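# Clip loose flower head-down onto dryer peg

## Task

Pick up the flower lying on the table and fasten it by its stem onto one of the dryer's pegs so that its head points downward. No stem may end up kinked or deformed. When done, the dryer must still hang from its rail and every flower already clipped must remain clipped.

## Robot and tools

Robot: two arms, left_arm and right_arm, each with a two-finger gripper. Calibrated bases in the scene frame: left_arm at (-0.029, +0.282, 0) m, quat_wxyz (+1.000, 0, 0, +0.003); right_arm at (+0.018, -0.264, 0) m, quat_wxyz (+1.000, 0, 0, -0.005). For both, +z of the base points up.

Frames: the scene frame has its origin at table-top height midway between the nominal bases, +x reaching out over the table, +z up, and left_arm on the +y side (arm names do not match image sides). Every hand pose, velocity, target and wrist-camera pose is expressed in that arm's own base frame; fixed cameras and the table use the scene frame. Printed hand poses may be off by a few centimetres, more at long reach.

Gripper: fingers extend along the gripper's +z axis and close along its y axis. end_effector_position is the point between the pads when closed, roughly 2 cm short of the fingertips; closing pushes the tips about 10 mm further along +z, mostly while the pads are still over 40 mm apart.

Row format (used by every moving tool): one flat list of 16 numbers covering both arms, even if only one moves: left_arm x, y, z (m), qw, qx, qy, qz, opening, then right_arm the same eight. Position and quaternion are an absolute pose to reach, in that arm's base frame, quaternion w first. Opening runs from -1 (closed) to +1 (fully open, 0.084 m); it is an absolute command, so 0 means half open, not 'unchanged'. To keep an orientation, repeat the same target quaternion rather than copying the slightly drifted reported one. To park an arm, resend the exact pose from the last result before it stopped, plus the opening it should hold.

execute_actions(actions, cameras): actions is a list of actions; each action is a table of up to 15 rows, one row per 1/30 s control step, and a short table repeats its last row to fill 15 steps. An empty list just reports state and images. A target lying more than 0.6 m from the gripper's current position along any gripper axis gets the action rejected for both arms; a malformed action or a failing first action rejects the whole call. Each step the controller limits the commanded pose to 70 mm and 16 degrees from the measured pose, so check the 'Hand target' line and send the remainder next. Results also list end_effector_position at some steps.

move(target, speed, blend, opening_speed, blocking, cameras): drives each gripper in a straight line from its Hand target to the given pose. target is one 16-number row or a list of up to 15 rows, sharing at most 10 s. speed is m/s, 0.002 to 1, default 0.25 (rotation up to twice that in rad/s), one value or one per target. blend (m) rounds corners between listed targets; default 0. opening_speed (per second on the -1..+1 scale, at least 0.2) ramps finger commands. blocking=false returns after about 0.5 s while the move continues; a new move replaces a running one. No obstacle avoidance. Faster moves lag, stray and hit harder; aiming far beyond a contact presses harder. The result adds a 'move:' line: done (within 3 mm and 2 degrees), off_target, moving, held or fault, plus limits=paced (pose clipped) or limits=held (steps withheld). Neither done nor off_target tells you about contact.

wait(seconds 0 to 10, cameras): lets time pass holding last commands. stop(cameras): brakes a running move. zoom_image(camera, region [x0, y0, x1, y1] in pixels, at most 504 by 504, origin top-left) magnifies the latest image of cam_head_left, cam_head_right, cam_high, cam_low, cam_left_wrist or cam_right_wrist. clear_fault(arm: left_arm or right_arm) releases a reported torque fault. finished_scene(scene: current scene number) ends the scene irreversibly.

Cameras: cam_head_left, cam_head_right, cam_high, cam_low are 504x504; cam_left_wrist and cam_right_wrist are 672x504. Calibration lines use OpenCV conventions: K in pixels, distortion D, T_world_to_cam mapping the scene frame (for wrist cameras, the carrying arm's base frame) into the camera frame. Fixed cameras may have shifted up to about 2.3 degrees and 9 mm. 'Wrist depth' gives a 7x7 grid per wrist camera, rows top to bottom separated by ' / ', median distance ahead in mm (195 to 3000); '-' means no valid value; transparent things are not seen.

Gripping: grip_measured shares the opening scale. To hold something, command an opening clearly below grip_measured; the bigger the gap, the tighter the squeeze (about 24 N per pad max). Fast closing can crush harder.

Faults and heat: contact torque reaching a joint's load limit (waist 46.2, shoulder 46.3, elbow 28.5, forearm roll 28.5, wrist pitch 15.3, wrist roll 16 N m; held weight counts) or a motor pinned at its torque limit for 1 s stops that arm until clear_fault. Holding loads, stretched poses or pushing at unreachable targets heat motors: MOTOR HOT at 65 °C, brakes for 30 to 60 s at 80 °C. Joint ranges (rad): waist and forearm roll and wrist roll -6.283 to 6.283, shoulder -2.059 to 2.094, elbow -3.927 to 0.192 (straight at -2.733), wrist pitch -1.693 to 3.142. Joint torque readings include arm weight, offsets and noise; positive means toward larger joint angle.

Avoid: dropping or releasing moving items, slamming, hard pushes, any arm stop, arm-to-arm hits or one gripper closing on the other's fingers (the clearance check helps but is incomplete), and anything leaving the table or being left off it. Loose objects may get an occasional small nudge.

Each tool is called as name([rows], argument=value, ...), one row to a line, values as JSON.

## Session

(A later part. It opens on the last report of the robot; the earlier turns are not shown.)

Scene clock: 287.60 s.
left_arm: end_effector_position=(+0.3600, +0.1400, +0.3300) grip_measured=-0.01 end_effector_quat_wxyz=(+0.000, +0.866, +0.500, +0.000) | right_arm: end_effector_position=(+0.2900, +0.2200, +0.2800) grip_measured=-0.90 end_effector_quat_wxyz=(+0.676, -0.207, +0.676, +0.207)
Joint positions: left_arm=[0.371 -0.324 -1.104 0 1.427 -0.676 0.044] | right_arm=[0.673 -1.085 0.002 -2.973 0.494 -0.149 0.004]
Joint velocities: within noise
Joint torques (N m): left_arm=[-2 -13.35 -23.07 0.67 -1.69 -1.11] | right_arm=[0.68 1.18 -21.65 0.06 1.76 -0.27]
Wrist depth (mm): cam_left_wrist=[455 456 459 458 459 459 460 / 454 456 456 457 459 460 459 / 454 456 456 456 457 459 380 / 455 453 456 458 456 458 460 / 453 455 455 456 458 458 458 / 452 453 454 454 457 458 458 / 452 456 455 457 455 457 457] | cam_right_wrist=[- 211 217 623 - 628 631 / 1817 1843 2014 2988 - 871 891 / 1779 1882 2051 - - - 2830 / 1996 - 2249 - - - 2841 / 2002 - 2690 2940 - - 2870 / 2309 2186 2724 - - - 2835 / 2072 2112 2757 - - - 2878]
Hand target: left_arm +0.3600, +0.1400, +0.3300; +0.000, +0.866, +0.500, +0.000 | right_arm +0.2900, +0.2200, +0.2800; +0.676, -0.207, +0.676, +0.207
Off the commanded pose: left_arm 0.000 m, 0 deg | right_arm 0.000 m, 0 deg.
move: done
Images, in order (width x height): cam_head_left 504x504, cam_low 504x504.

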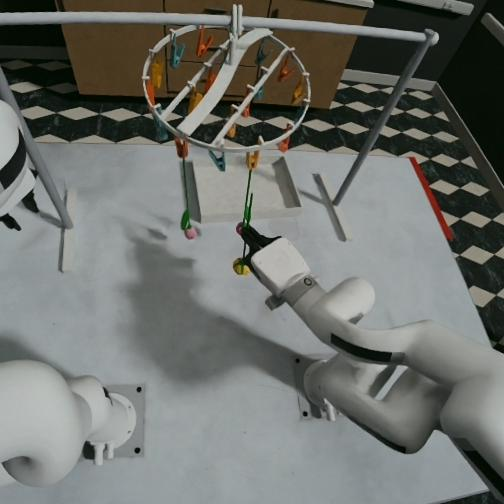

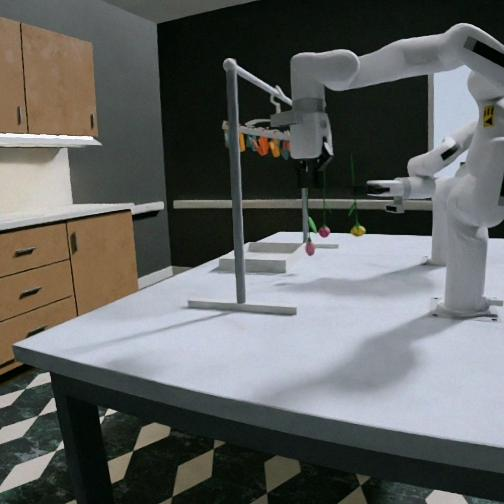

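move([
  [0.3743,0.1565,0.22,0.023,0.437,0.899,-0.010,0,0.29,0.22,0.28,0.6762,-0.2068,0.6762,0.2068,-1],
  [0.28,0.02,0.35,0.0,0.5,0.7,0.5,0,0.29,0.22,0.28,0.6762,-0.2068,0.6762,0.2068,-1],
  [0.20,-0.19,0.43,0,0.7071,0,0.7071,0,0.29,0.22,0.28,0.6762,-0.2068,0.6762,0.2068,-1],
], speed=0.3, blend=[0,0.05,0])

zoom_image(camera="cam_left_wrist", region=[300, 264, 540, 504])

Scene clock: 298.93 s.
left_arm: end_effector_position=(+0.2000, -0.1900, +0.4300) grip_measured=-0.01 end_effector_quat_wxyz=(+0.000, +0.707, +0.000, +0.707) | right_arm: end_effector_position=(+0.2900, +0.2200, +0.2800) grip_measured=-0.90 end_effector_quat_wxyz=(+0.676, -0.207, +0.676, +0.207)
Joint positions: left_arm=[-1.988 -1.07 -0.273 1.471 1.976 -1.819 0.044] | right_arm=[0.673 -1.085 0.002 -2.973 0.494 -0.149 0.004]
Joint velocities: within noise
Joint torques (N m): left_arm=[3.18 -1.8 -19.3 3.08 -0.07 1.18] | right_arm=[0.36 0.8 -21.7 -0.12 1.94 -0.07]
Wrist depth (mm): cam_left_wrist=[2587 2616 2661 2668 2649 2679 2667 / 2620 2260 2312 2299 519 2333 2263 / 2624 2608 2267 2294 2311 2344 2648 / 2625 2655 2666 2224 694 2642 624 / 2660 2628 2245 407 411 455 404 / 2656 1985 2020 412 2002 2042 374 / 2614 1996 2026 2007 2029 2019 2052] | cam_right_wrist=[- 211 217 621 - 628 629 / 1783 1840 2042 2913 - 874 892 / 1787 1903 2078 - - - 2864 / 2008 - 2226 - - - 2842 / 1992 - 2736 2885 - - 2876 / 2287 2162 2706 - - - 2896 / 2049 2140 2807 - - - 2831]
Hand target: left_arm +0.2000, -0.1900, +0.4300; +0.000, +0.707, +0.000, +0.707 | right_arm +0.2900, +0.2200, +0.2800; +0.676, -0.207, +0.676, +0.207
Off the commanded pose: left_arm 0.000 m, 0 deg | right_arm 0.000 m, 0 deg.
move: done
camera_calibration:
cam_left_wrist: T_world_to_cam=[[-0.0101034, -0.999787, -0.0179792, -0.147345], [0.000737682, 0.0179727, -0.999838, 0.496808], [0.999949, -0.0101151, 0.000555939, -0.072425], [0, 0, 0, 1]] pos_world=[0.0705661, -0.156975, 0.494118]
cam_right_wrist: T_world_to_cam=[[-0.55132, 0.834207, 0.0120392, 0.00913968], [0.0234152, 0.00104699, 0.999725, -0.218517], [0.833965, 0.55145, -0.0201103, -0.233439], [0, 0, 0, 1]] pos_world=[0.204836, 0.121334, 0.213652]

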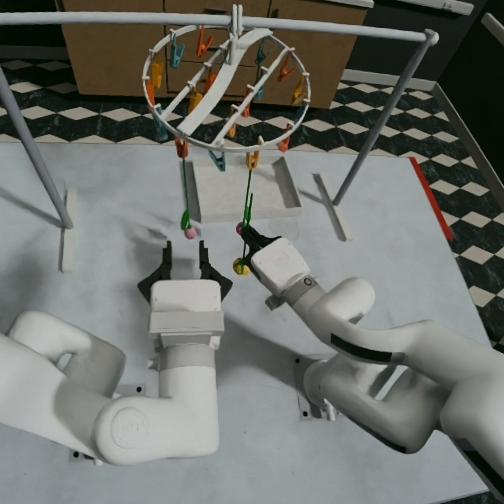

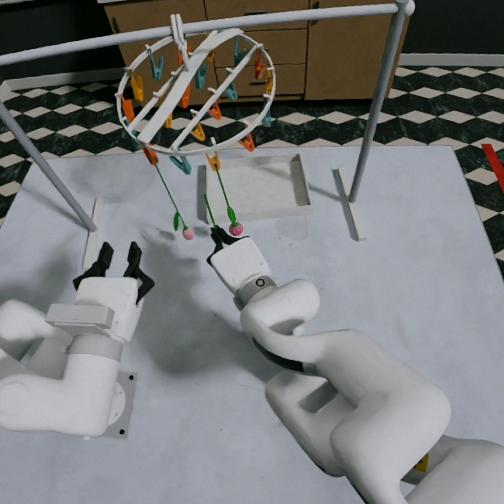

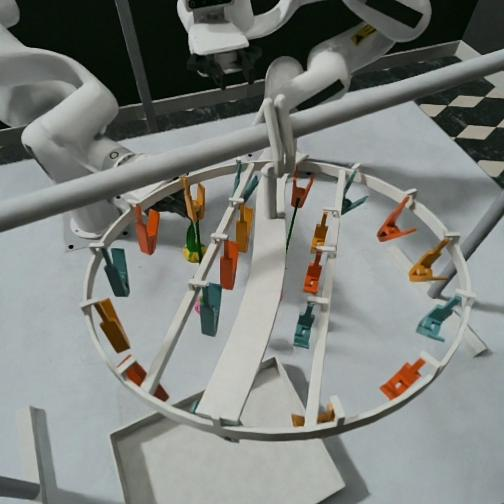

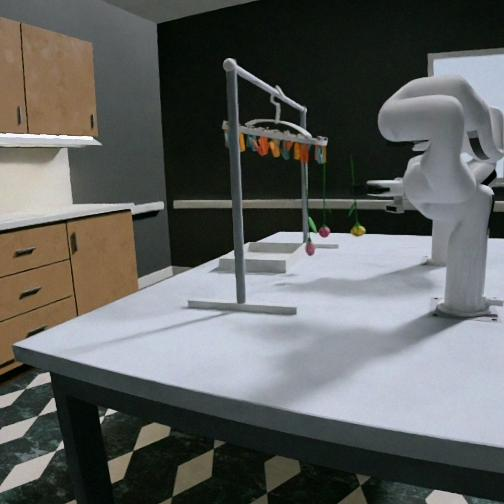

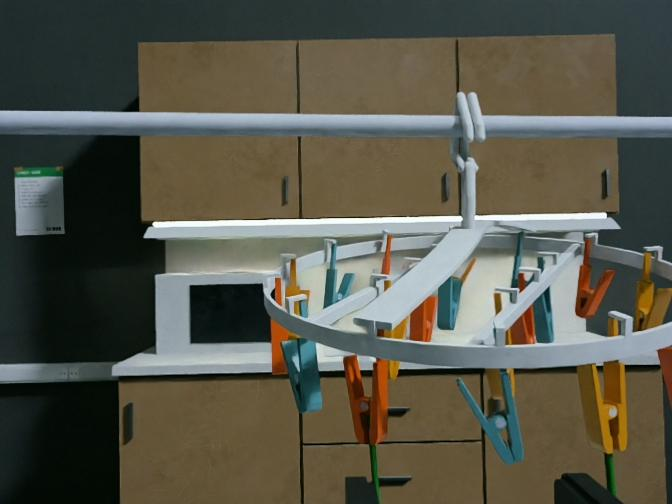

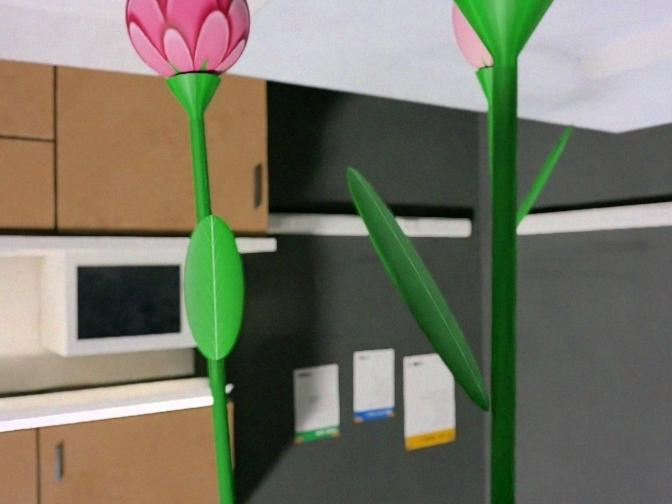

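Scaled by 2.100 from the camera's 672x504 image, which has a finer 960x720 frame.

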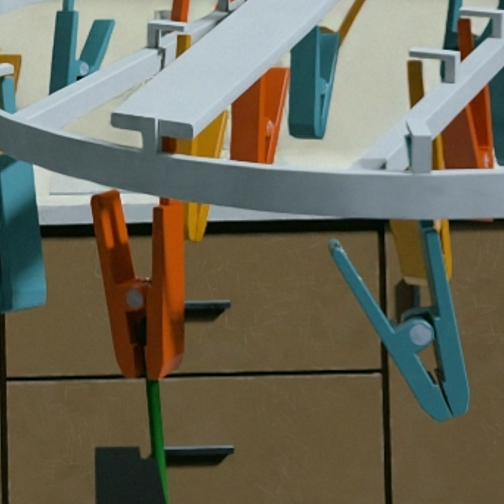

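move([
  [0.20,-0.19,0.43,0,0.7071,0,0.7071,0,0.35,0.24,0.21,0.6941,-0.1349,0.6941,0.1349,-1],
  [0.20,-0.26,0.41,0,0.7071,0,0.7071,0,0.4246,0.2696,0.205,0.6941,-0.1349,0.6941,0.1349,-1],
], speed=0.15, blend=[0.02,0])

zoom_image(camera="cam_left_wrist", region=[300, 264, 540, 504])

Scene clock: 317.50 s.
left_arm: end_effector_position=(+0.2000, -0.2600, +0.4100) grip_measured=-0.01 end_effector_quat_wxyz=(+0.000, +0.707, +0.000, +0.707) | right_arm: end_effector_position=(+0.4246, +0.2696, +0.2050) grip_measured=-0.90 end_effector_quat_wxyz=(+0.694, -0.135, +0.694, +0.135)
Joint positions: left_arm=[-1.833 -0.71 -0.425 1.458 1.808 -2.021 0.044] | right_arm=[0.7 -0.06 -0.393 -2.793 1.142 -0.15 0.004]
Joint velocities: within noise
Joint torques (N m): left_arm=[3.27 -3.9 -21.75 2.69 0.57 -0.98] | right_arm=[-2.14 -13.03 -16.47 -1.09 1.71 0.54]
Wrist depth (mm): cam_left_wrist=[2650 2666 2643 2684 2641 2707 2678 / 2619 2314 2266 2312 2282 2312 2694 / 2627 2282 2282 2328 2334 2306 2643 / 2662 2229 672 590 564 641 2628 / 2586 2676 442 496 371 381 2688 / 2600 2037 2005 2036 2024 2026 2013 / 2620 2012 2001 2032 2033 1994 2013] | cam_right_wrist=[379 381 382 353 440 403 369 / 435 447 470 554 559 561 - / 1605 - 1811 1900 2741 2854 - / - - 1826 1920 2719 2865 - / 2178 - 2028 2074 2706 2841 - / 2212 2033 2364 2277 2693 2908 - / 1845 1930 2063 2189 2711 2747 -]
Hand target: left_arm +0.2000, -0.2600, +0.4100; +0.000, +0.707, +0.000, +0.707 | right_arm +0.4246, +0.2696, +0.2050; +0.694, -0.135, +0.694, +0.135
Off the commanded pose: left_arm 0.000 m, 0 deg | right_arm 0.000 m, 0 deg.
move: done
camera_calibration:
cam_left_wrist: T_world_to_cam=[[-0.0102034, -0.999786, -0.0179793, -0.217683], [0.000739461, 0.0179727, -0.999838, 0.478069], [0.999948, -0.0102151, 0.00055592, -0.0731447], [0, 0, 0, 1]] pos_world=[0.0705663, -0.226975, 0.474118]
cam_right_wrist: T_world_to_cam=[[-0.365666, 0.930668, 0.0120377, -0.0618865], [0.0231197, -0.003847, 0.999725, -0.145396], [0.930459, 0.365844, -0.02011, -0.365451], [0, 0, 0, 1]] pos_world=[0.320769, 0.190735, 0.138752]

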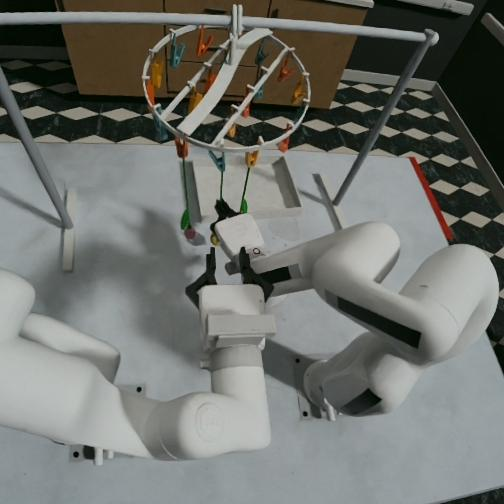

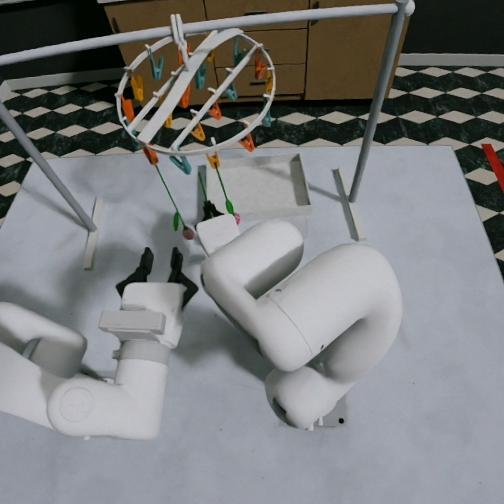

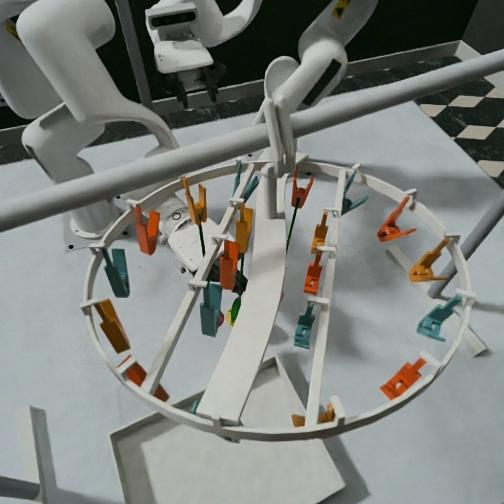

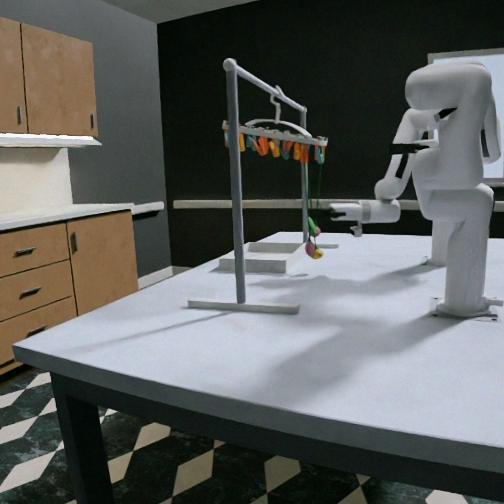

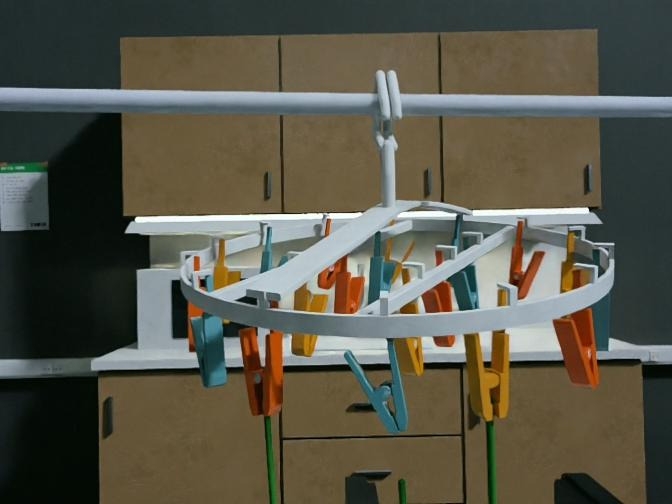

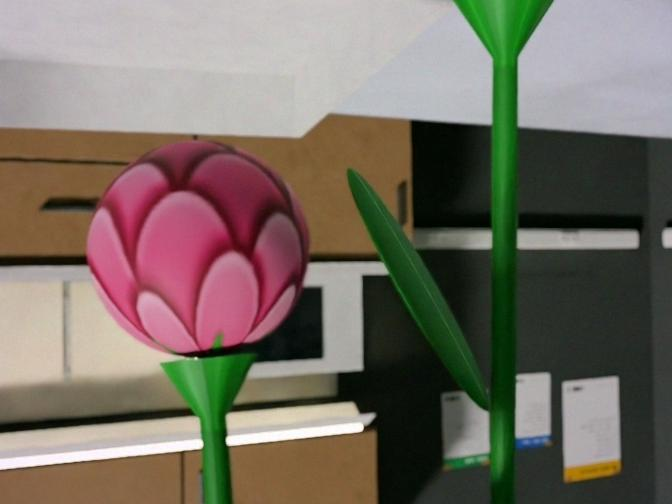

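Scaled by 2.100 from the camera's 672x504 image, which has a finer 960x720 frame.

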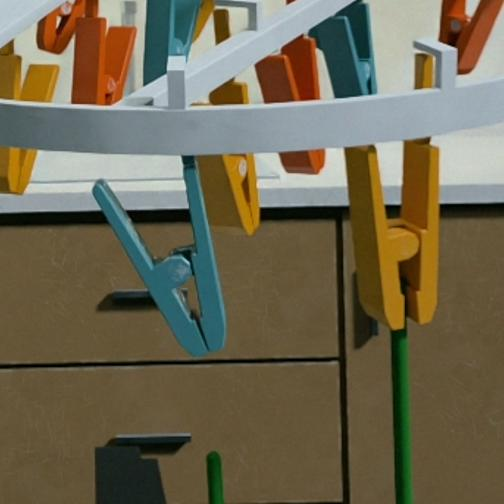

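move(target=[0.20,-0.20,0.41,0,0.7071,0,0.7071,0,0.4246,0.2696,0.205,0.6941,-0.1349,0.6941,0.1349,-1], speed=0.15, cameras=["cam_left_wrist"])

zoom_image(camera="cam_left_wrist", region=[400, 264, 640, 504])

zoom_image(camera="cam_low", region=[290, 125, 350, 185])

Scene clock: 325.40 s.
left_arm: end_effector_position=(+0.2000, -0.2000, +0.4100) grip_measured=-0.01 end_effector_quat_wxyz=(+0.000, +0.707, +0.000, +0.707) | right_arm: end_effector_position=(+0.4246, +0.2696, +0.2050) grip_measured=-0.90 end_effector_quat_wxyz=(+0.694, -0.135, +0.694, +0.135)
Joint positions: left_arm=[-1.953 -1.007 -0.257 1.45 1.934 -1.9 0.044] | right_arm=[0.7 -0.06 -0.393 -2.793 1.142 -0.15 0.004]
Joint velocities: within noise
Joint torques (N m): left_arm=[-2.32 -3.03 -19.13 1.48 1.73 1] | right_arm=[-0.26 -13.53 -15.13 -0.65 2.25 0.36]
Wrist depth (mm): cam_left_wrist=[2593 2591 2622 2685 2635 2598 2647 / 2593 2300 2295 2268 526 2280 2606 / 2590 2577 2257 2283 2346 2300 2681 / 2625 2599 2219 686 450 609 600 / 2631 2653 506 397 379 457 393 / 2666 2012 2009 2018 2017 2040 2017 / 2563 1993 2021 2018 1978 1998 2034] | cam_right_wrist=[379 381 382 353 440 403 369 / 433 446 468 556 560 562 - / - - 1820 1924 2718 2812 - / - - 1822 1909 2734 2774 - / - - 2047 2131 2757 2808 - / 2231 2045 2348 2285 2747 2842 - / 1828 1935 2068 2173 2732 2780 -]
Hand target: left_arm +0.2000, -0.2000, +0.4100; +0.000, +0.707, +0.000, +0.707 | right_arm +0.4246, +0.2696, +0.2050; +0.694, -0.135, +0.694, +0.135
Off the commanded pose: left_arm 0.000 m, 0 deg | right_arm 0.000 m, 0 deg.
move: done
camera_calibration:
cam_left_wrist: T_world_to_cam=[[-0.0101018, -0.999786, -0.0180792, -0.157655], [0.000738843, 0.0180726, -0.999836, 0.477007], [0.999949, -0.0101135, 0.000556118, -0.0725149], [0, 0, 0, 1]] pos_world=[0.0705661, -0.166975, 0.474119]
Images, in order (width x height): cam_left_wrist 672x504.

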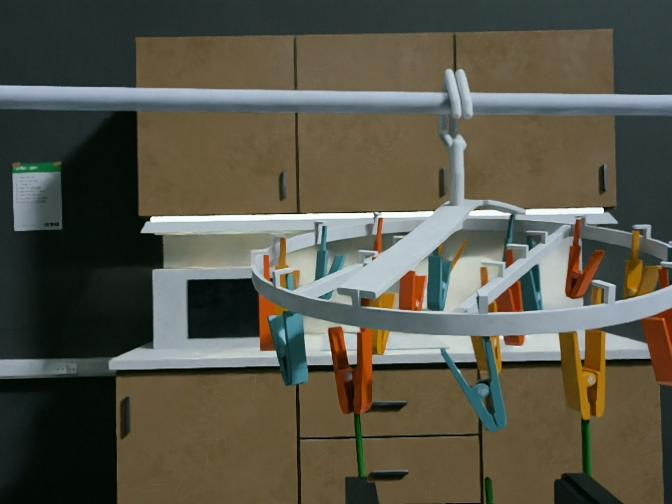

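Scaled by 2.100 from the camera's 672x504 image, which has a finer 960x720 frame.

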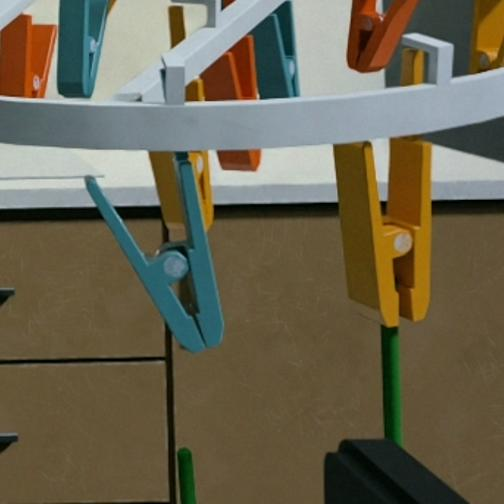

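This scene's latest camera images include none from cam_low. They are from: cam_left_wrist. cam_low's image comes with the result of a call that names it in "cameras".

move([
  [0.28,-0.2501,0.404,0,0.7071,0,0.7071,0.048,0.3926,0.2806,0.215,0.6941,-0.1349,0.6941,0.1349,-1],
  [0.36,-0.2501,0.404,0,0.7071,0,0.7071,0.048,0.3926,0.2806,0.23,0.6941,-0.1349,0.6941,0.1349,-1],
], speed=0.1)

zoom_image(camera="cam_left_wrist", region=[250, 254, 550, 504])

zoom_image(camera="cam_head_left", region=[170, 130, 300, 260])

zoom_image(camera="cam_low", region=[290, 125, 370, 205])

Scene clock: 356.07 s.
left_arm: end_effector_position=(+0.3600, -0.2501, +0.4040) grip_measured=+0.04 end_effector_quat_wxyz=(+0.000, +0.707, +0.000, +0.707) | right_arm: end_effector_position=(+0.3926, +0.2806, +0.2300) grip_measured=-0.90 end_effector_quat_wxyz=(+0.694, -0.135, +0.694, +0.135)
Joint positions: left_arm=[-1.039 -0.639 -0.465 1.83 1.101 -2.1 0.046] | right_arm=[0.796 -0.208 -0.337 -2.669 1.075 -0.239 0.004]
Joint velocities: within noise
Joint torques (N m): left_arm=[3.48 -6.86 -23.41 1.82 0.68 -1.01] | right_arm=[-2.2 -16.19 -17.25 0.89 1.71 -0.53]
Wrist depth (mm): cam_left_wrist=[2538 2137 2101 2119 379 2149 2129 / 2467 2150 2146 2184 2132 2139 2523 / 2485 2101 2114 2179 505 2136 2177 / 2435 358 429 261 533 385 452 / 2469 282 231 340 205 340 208 / 2439 283 249 1870 290 1875 218 / 2510 1850 1871 1891 209 1879 218] | cam_right_wrist=[- 454 457 472 474 - - / - 1751 1805 1902 2008 2845 - / - 1740 1822 1955 2817 2935 - / 2200 1791 1862 2003 2737 2852 - / 2253 - 2086 2129 2706 2975 - / 2216 2297 2130 2230 2763 2906 - / 1898 2010 2100 2192 2759 2877 -]
Hand target: left_arm +0.3600, -0.2501, +0.4040; +0.000, +0.707, +0.000, +0.707 | right_arm +0.3926, +0.2806, +0.2300; +0.694, -0.135, +0.694, +0.135
Off the commanded pose: left_arm 0.000 m, 0 deg | right_arm 0.000 m, 0 deg.
move: done
camera_calibration:
cam_left_wrist: T_world_to_cam=[[-0.0102034, -0.999786, -0.0179808, -0.20626], [0.000739479, 0.0179742, -0.999838, 0.471774], [0.999948, -0.0102151, 0.000555923, -0.232932], [0, 0, 0, 1]] pos_world=[0.230466, -0.217075, 0.468118]
cam_right_wrist: T_world_to_cam=[[-0.365666, 0.930668, 0.0120377, -0.0841249], [0.0231197, -0.003847, 0.999725, -0.169507], [0.930459, 0.365844, -0.02011, -0.3392], [0, 0, 0, 1]] pos_world=[0.288769, 0.201735, 0.163652]

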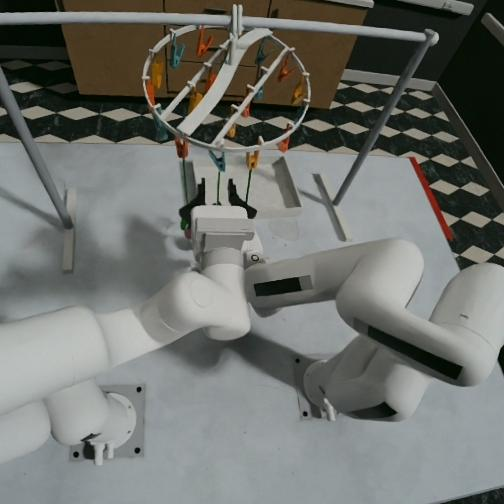

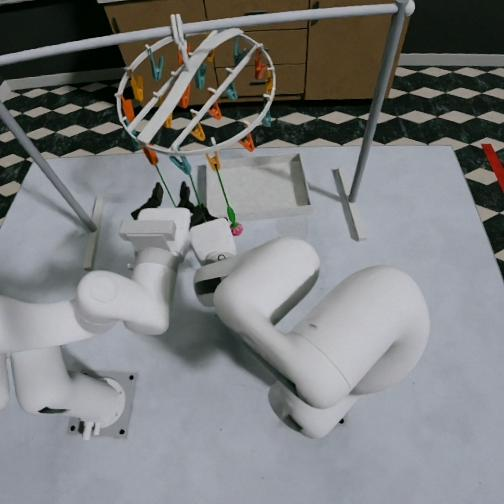

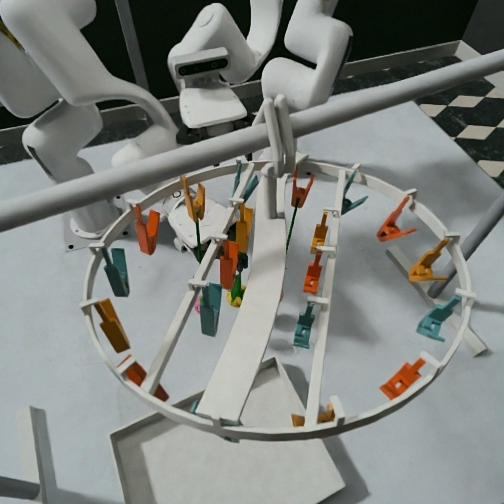

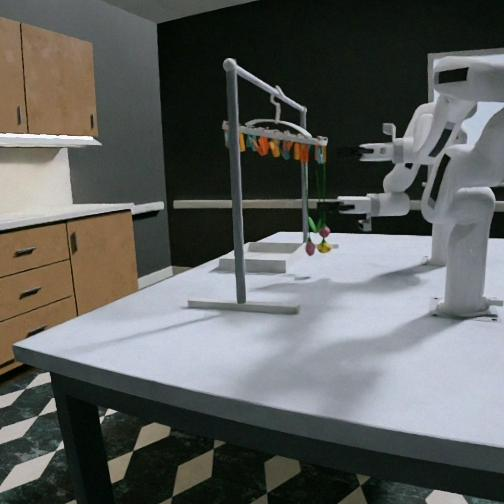

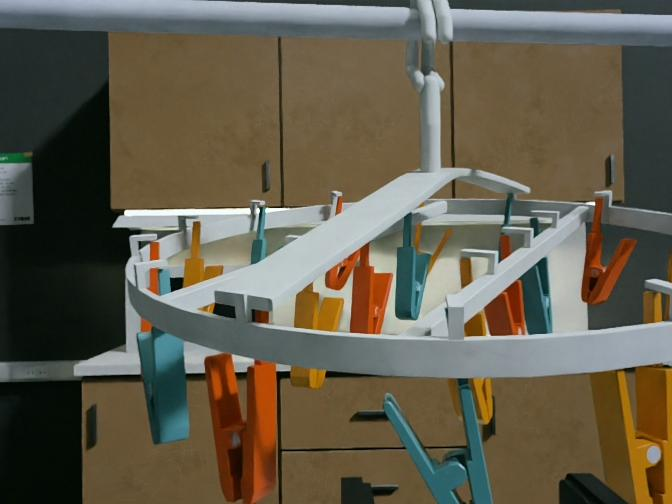

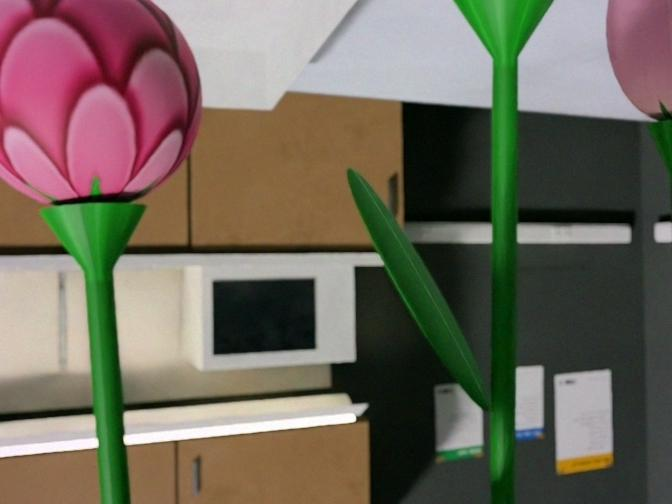

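Scaled by 1.680 from the camera's 672x504 image, which has a finer 960x720 frame.

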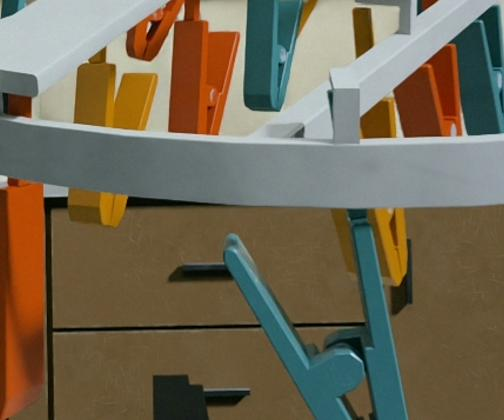

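Scaled by 3.877 from the camera's 504x504 image, which has a finer 720x720 frame.

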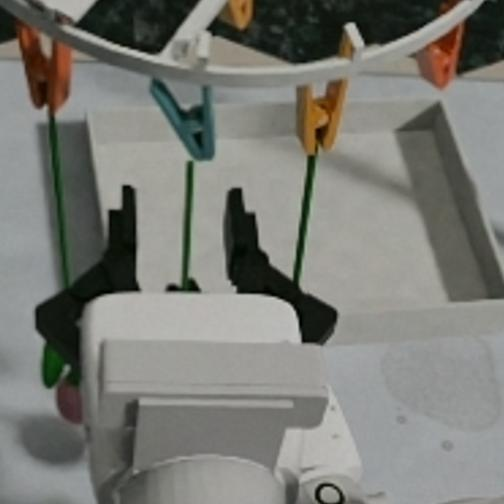

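Scaled by 6.300 from the camera's 504x504 image, which has a finer 720x720 frame.

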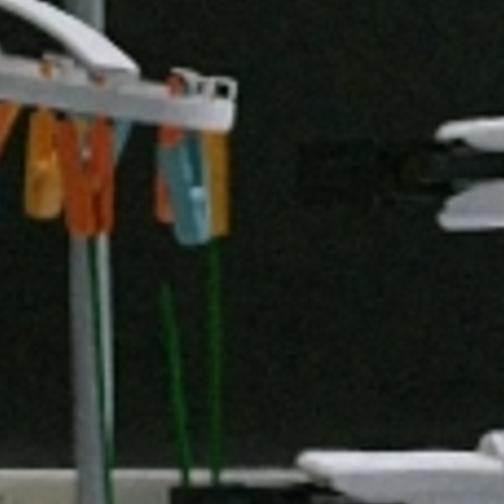

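move([
  [0.375,-0.2501,0.404,0,0.7071,0,0.7071,0.048,0.3796,0.2786,0.23,0.6941,-0.1349,0.6941,0.1349,-1],
  [0.439,-0.2501,0.404,0,0.7071,0,0.7071,0.048,0.3796,0.2786,0.23,0.6941,-0.1349,0.6941,0.1349,-1],
], speed=0.05)

zoom_image(camera="cam_head_left", region=[190, 130, 260, 200])

zoom_image(camera="cam_low", region=[290, 125, 370, 205])

Scene clock: 371.20 s.
left_arm: end_effector_position=(+0.4390, -0.2501, +0.4040) grip_measured=+0.04 end_effector_quat_wxyz=(+0.000, +0.707, +0.000, +0.707) | right_arm: end_effector_position=(+0.3796, +0.2786, +0.2300) grip_measured=-0.90 end_effector_quat_wxyz=(+0.694, -0.135, +0.694, +0.135)
Joint positions: left_arm=[-0.792 -0.432 -0.636 2.015 0.908 -2.229 0.046] | right_arm=[0.826 -0.246 -0.3 -2.636 1.082 -0.255 0.004]
Joint velocities: within noise
Joint torques (N m): left_arm=[3.22 -11.25 -23.57 1.36 0.98 -1.05] | right_arm=[2.06 -14.65 -17.25 0.57 2.27 -0.62]
Wrist depth (mm): cam_left_wrist=[2373 2056 2075 2079 2105 2075 2071 / 2390 2063 2086 2078 2025 2041 2438 / 2396 2038 2076 - 379 459 2073 / 280 332 - 459 369 223 385 / - - - 280 2068 260 379 / - - - - - - - / 2370 200 1789 - 1815 1791 1791] | cam_right_wrist=[- 455 456 471 473 - - / - - 1777 656 2013 2900 - / - 1764 1838 1947 2817 2976 - / 2219 1801 1890 1990 2760 2885 - / 2240 - 2097 2147 2740 2995 - / 2236 2268 2155 2619 2832 2957 - / 1921 1989 2114 2222 2820 2876 -]
Hand target: left_arm +0.4390, -0.2501, +0.4040; +0.000, +0.707, +0.000, +0.707 | right_arm +0.3796, +0.2786, +0.2300; +0.694, -0.135, +0.694, +0.135
Off the commanded pose: left_arm 0.000 m, 0 deg | right_arm 0.000 m, 0 deg.
move: done
camera_calibration:
cam_left_wrist: T_world_to_cam=[[-0.0102034, -0.999786, -0.0179808, -0.205454], [0.000739479, 0.0179742, -0.999838, 0.471716], [0.999948, -0.0102151, 0.000555923, -0.311928], [0, 0, 0, 1]] pos_world=[0.309466, -0.217075, 0.468118]
cam_right_wrist: T_world_to_cam=[[-0.365666, 0.930668, 0.0120377, -0.0870173], [0.0231197, -0.003847, 0.999725, -0.169214], [0.930459, 0.365844, -0.02011, -0.326373], [0, 0, 0, 1]] pos_world=[0.275769, 0.199735, 0.163652]

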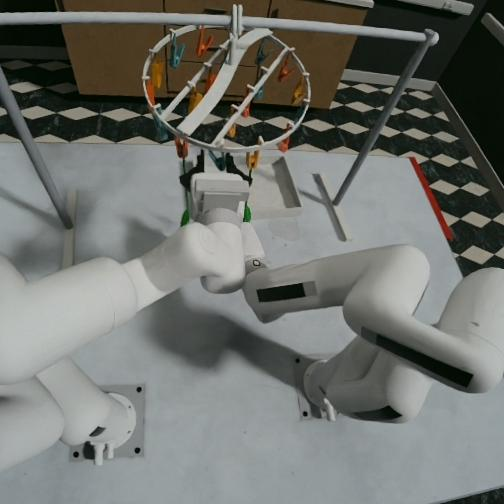

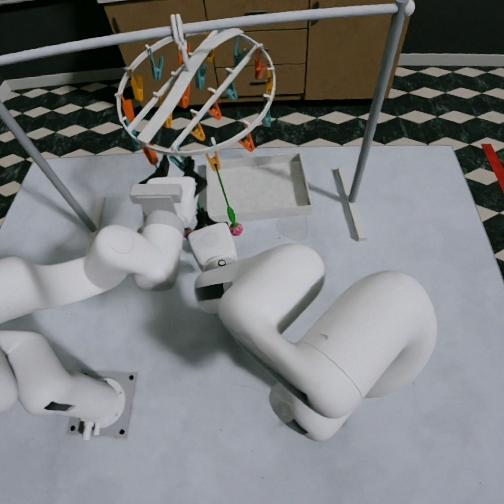

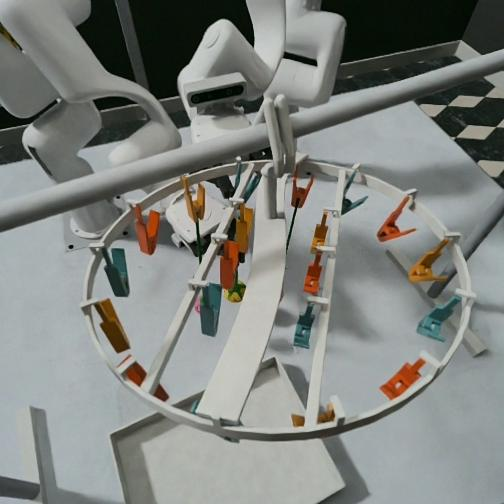

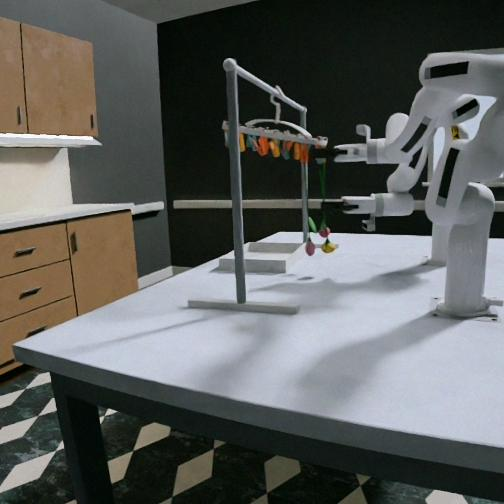

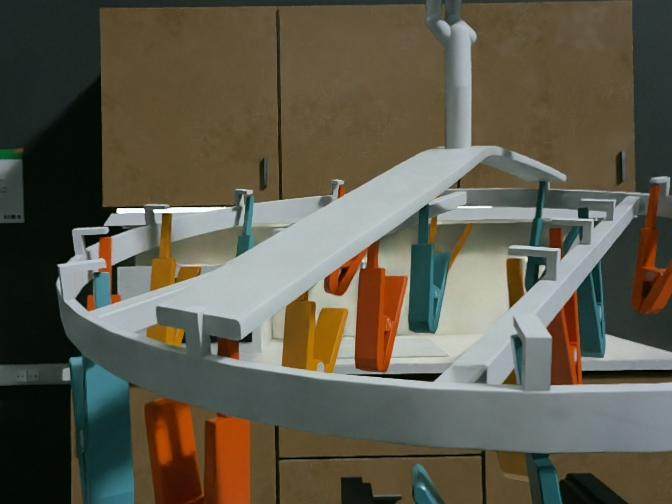

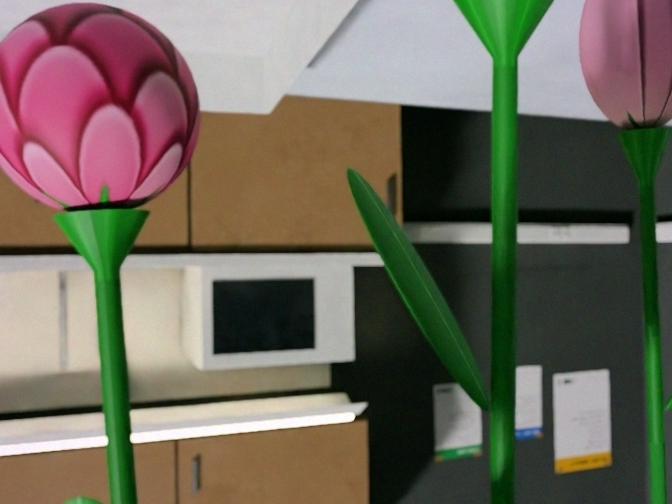

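Scaled by 7.200 from the camera's 504x504 image, which has a finer 720x720 frame.

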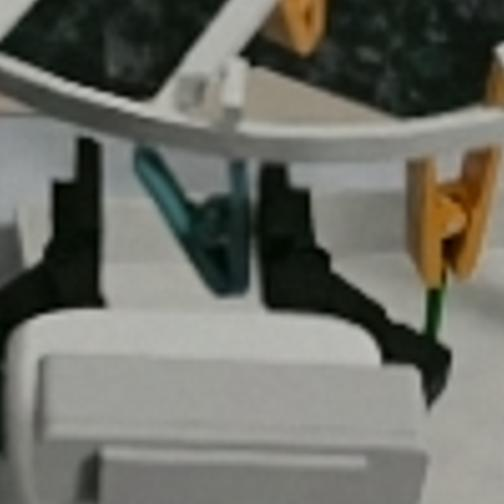

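Scaled by 6.300 from the camera's 504x504 image, which has a finer 720x720 frame.

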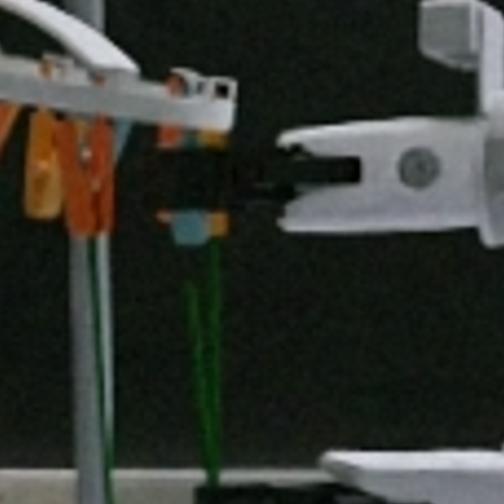

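move(target=[0.439,-0.2594,0.404,0,0.7071,0,0.7071,-0.8,0.3796,0.2786,0.23,0.6941,-0.1349,0.6941,0.1349,-1], speed=0.0035, opening_speed=0.2)

zoom_image(camera="cam_head_left", region=[190, 130, 260, 200])

zoom_image(camera="cam_low", region=[300, 140, 350, 190])

Scene clock: 382.07 s.
left_arm: end_effector_position=(+0.4390, -0.2594, +0.4040) grip_measured=-0.52 end_effector_quat_wxyz=(+0.000, +0.707, +0.000, +0.707) | right_arm: end_effector_position=(+0.3796, +0.2786, +0.2300) grip_measured=-0.90 end_effector_quat_wxyz=(+0.694, -0.135, +0.694, +0.135)
Joint positions: left_arm=[-0.815 -0.407 -0.655 2.001 0.929 -2.225 0.021] | right_arm=[0.826 -0.246 -0.3 -2.636 1.082 -0.255 0.004]
Joint velocities: within noise
Joint torques (N m): left_arm=[-1.43 -12.42 -21.28 0.03 2.49 0.89] | right_arm=[-0.19 -13.1 -16.55 -0.32 1.67 -0.23]
Wrist depth (mm): cam_left_wrist=[2439 2061 2071 2059 2072 2073 2104 / 2399 2036 2060 2067 2082 2087 2478 / 2421 2051 2050 222 405 2054 2077 / 278 348 - - 370 275 391 / - - 264 318 - 316 - / - - - - - - - / 2393 - 1768 1778 1757 - 1799] | cam_right_wrist=[415 455 456 472 472 - - / - 493 1834 658 2769 2860 783 / - 1749 1845 1963 2808 2910 - / 2200 1784 1900 1994 2798 2916 - / 2269 - 2052 2131 2831 2890 - / 2250 2309 2149 2564 2757 2872 - / 1933 1994 2102 2245 2758 2917 -]
Hand target: left_arm +0.4390, -0.2594, +0.4040; +0.000, +0.707, +0.000, +0.707 | right_arm +0.3796, +0.2786, +0.2300; +0.694, -0.135, +0.694, +0.135
Off the commanded pose: left_arm 0.000 m, 0 deg | right_arm 0.000 m, 0 deg.
move: done
camera_calibration:
cam_left_wrist: T_world_to_cam=[[-0.0101034, -0.999787, -0.0179792, -0.214783], [0.000737682, 0.0179727, -0.999838, 0.471883], [0.999949, -0.0101151, 0.000555939, -0.3121], [0, 0, 0, 1]] pos_world=[0.309566, -0.226375, 0.468118]
cam_right_wrist: T_world_to_cam=[[-0.365666, 0.930668, 0.0120377, -0.0870185], [0.0231197, -0.003847, 0.999725, -0.169314], [0.930459, 0.365844, -0.02011, -0.326371], [0, 0, 0, 1]] pos_world=[0.275769, 0.199735, 0.163752]

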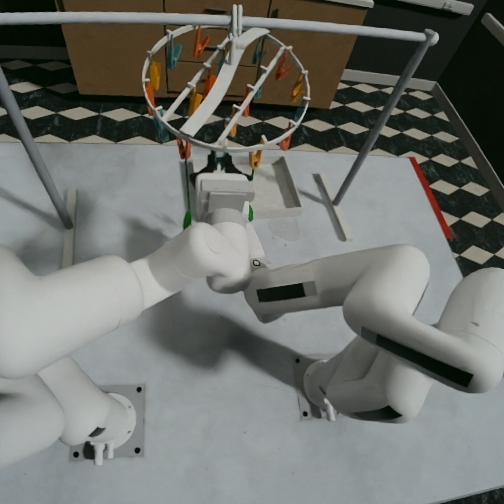

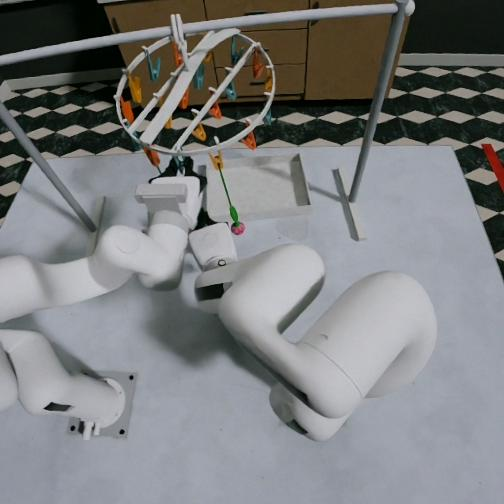

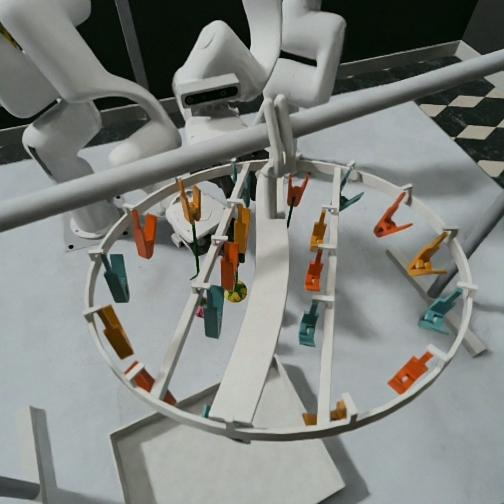

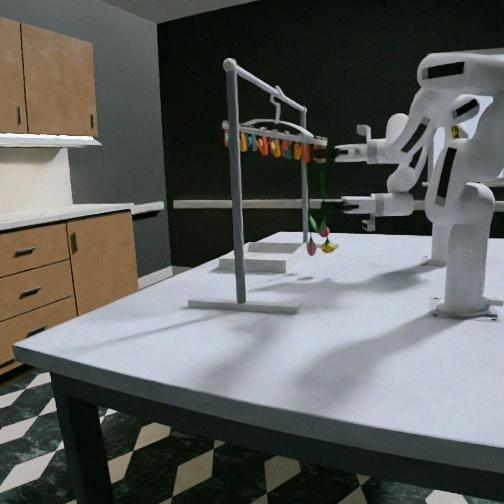

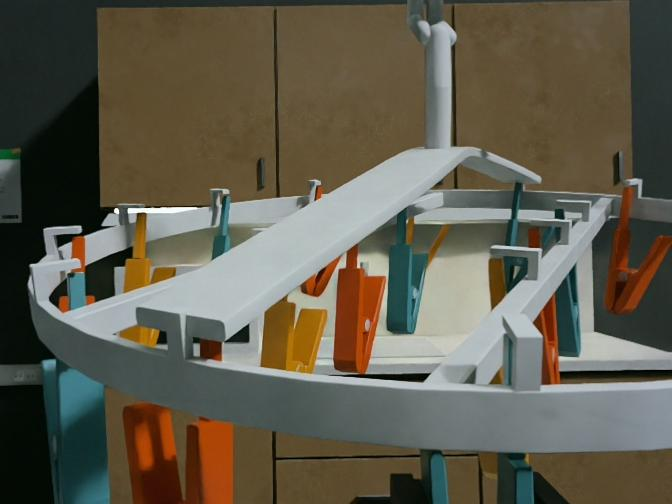

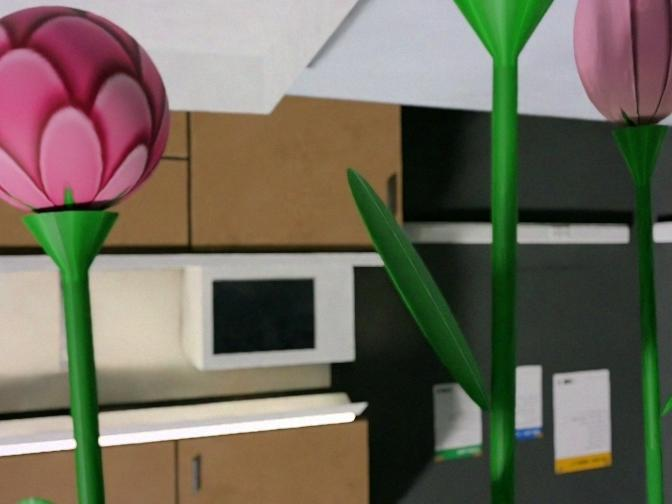

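Scaled by 7.200 from the camera's 504x504 image, which has a finer 720x720 frame.

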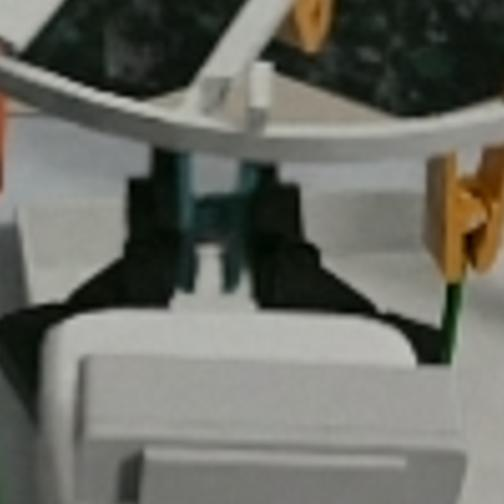

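Scaled by 10.080 from the camera's 504x504 image, which has a finer 720x720 frame.

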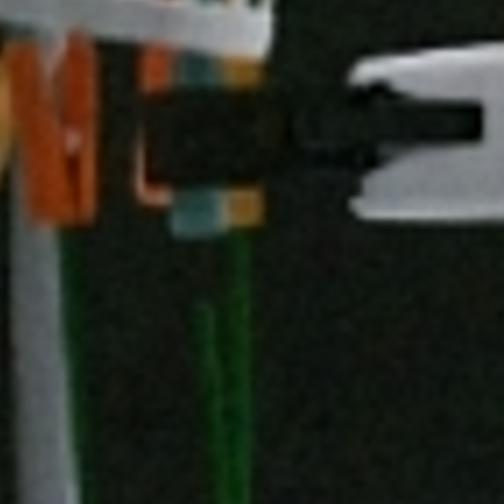

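move(target=[0.439,-0.2594,0.404,0,0.7071,0,0.7071,-0.8,0.379,0.2812,0.246,0.6941,-0.1349,0.6941,0.1349,-1], speed=0.03, cameras=["cam_head_left","cam_low"])

zoom_image(camera="cam_head_left", region=[190, 130, 260, 200])

zoom_image(camera="cam_low", region=[300, 140, 350, 190])

Scene clock: 390.40 s.
left_arm: end_effector_position=(+0.4390, -0.2594, +0.4040) grip_measured=-0.52 end_effector_quat_wxyz=(+0.000, +0.707, +0.000, +0.707) | right_arm: end_effector_position=(+0.3790, +0.2812, +0.2460) grip_measured=-0.90 end_effector_quat_wxyz=(+0.694, -0.135, +0.694, +0.135)
Joint positions: left_arm=[-0.815 -0.407 -0.655 2.001 0.929 -2.225 0.021] | right_arm=[0.825 -0.301 -0.311 -2.618 1.024 -0.291 0.004]
Joint velocities: within noise
Joint torques (N m): left_arm=[0.21 -13.69 -21.65 0.44 1.87 0.57] | right_arm=[-1.64 -14.66 -18.47 0.54 1.46 -0.56]
Wrist depth (mm): cam_left_wrist=[2441 2068 2049 2037 2070 2095 2052 / 2431 2045 2056 2087 2101 2057 2386 / 2418 2047 2059 222 405 2076 2070 / 278 348 - - 370 275 391 / - - 263 318 - 316 - / - - - - - - - / 2383 - 1790 1764 1800 - 1788] | cam_right_wrist=[- 486 498 519 520 - - / 1702 1744 1844 1916 2785 2933 - / 1679 1741 1841 1945 2767 - - / 1670 1790 1875 1984 2689 2944 - / 2263 - 2083 2138 2833 2925 - / 2253 2281 2170 2594 2790 2911 - / 1924 2006 2112 2206 2786 2881 -]
Hand target: left_arm +0.4390, -0.2594, +0.4040; +0.000, +0.707, +0.000, +0.707 | right_arm +0.3790, +0.2812, +0.2460; +0.694, -0.135, +0.694, +0.135
Off the commanded pose: left_arm 0.000 m, 0 deg | right_arm 0.000 m, 0 deg.
move: done
Images, in order (width x height): cam_head_left 504x504, cam_low 504x504.

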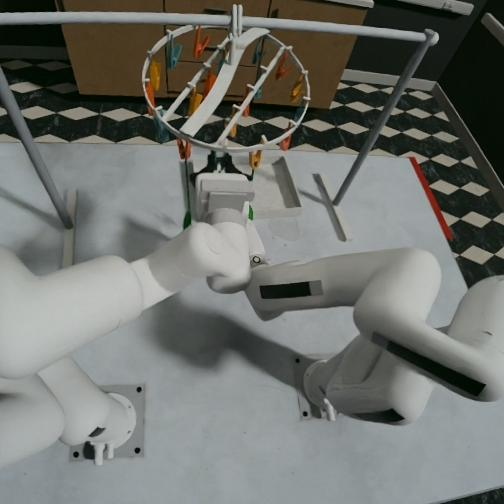

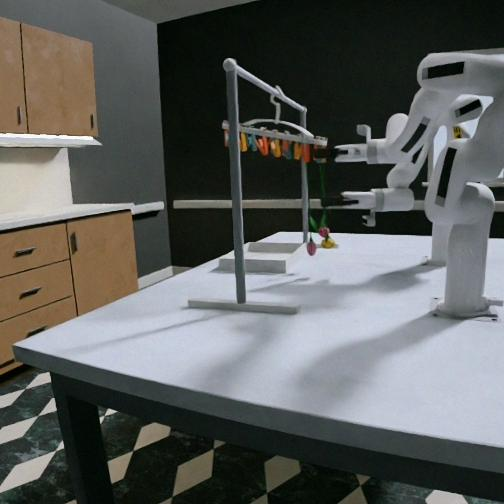

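Scaled by 7.200 from the camera's 504x504 image, which has a finer 720x720 frame.

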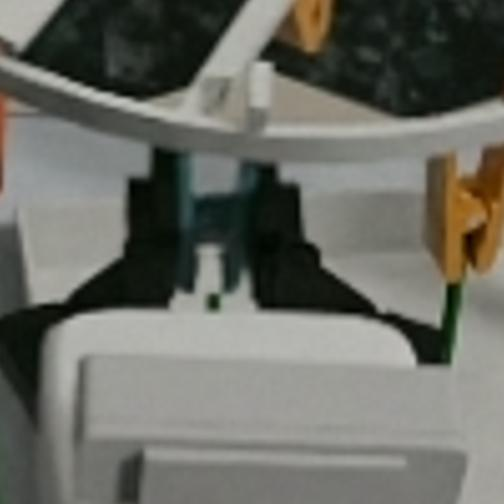

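Scaled by 10.080 from the camera's 504x504 image, which has a finer 720x720 frame.

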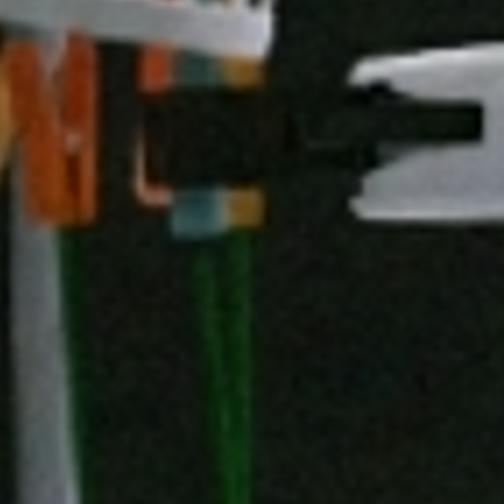

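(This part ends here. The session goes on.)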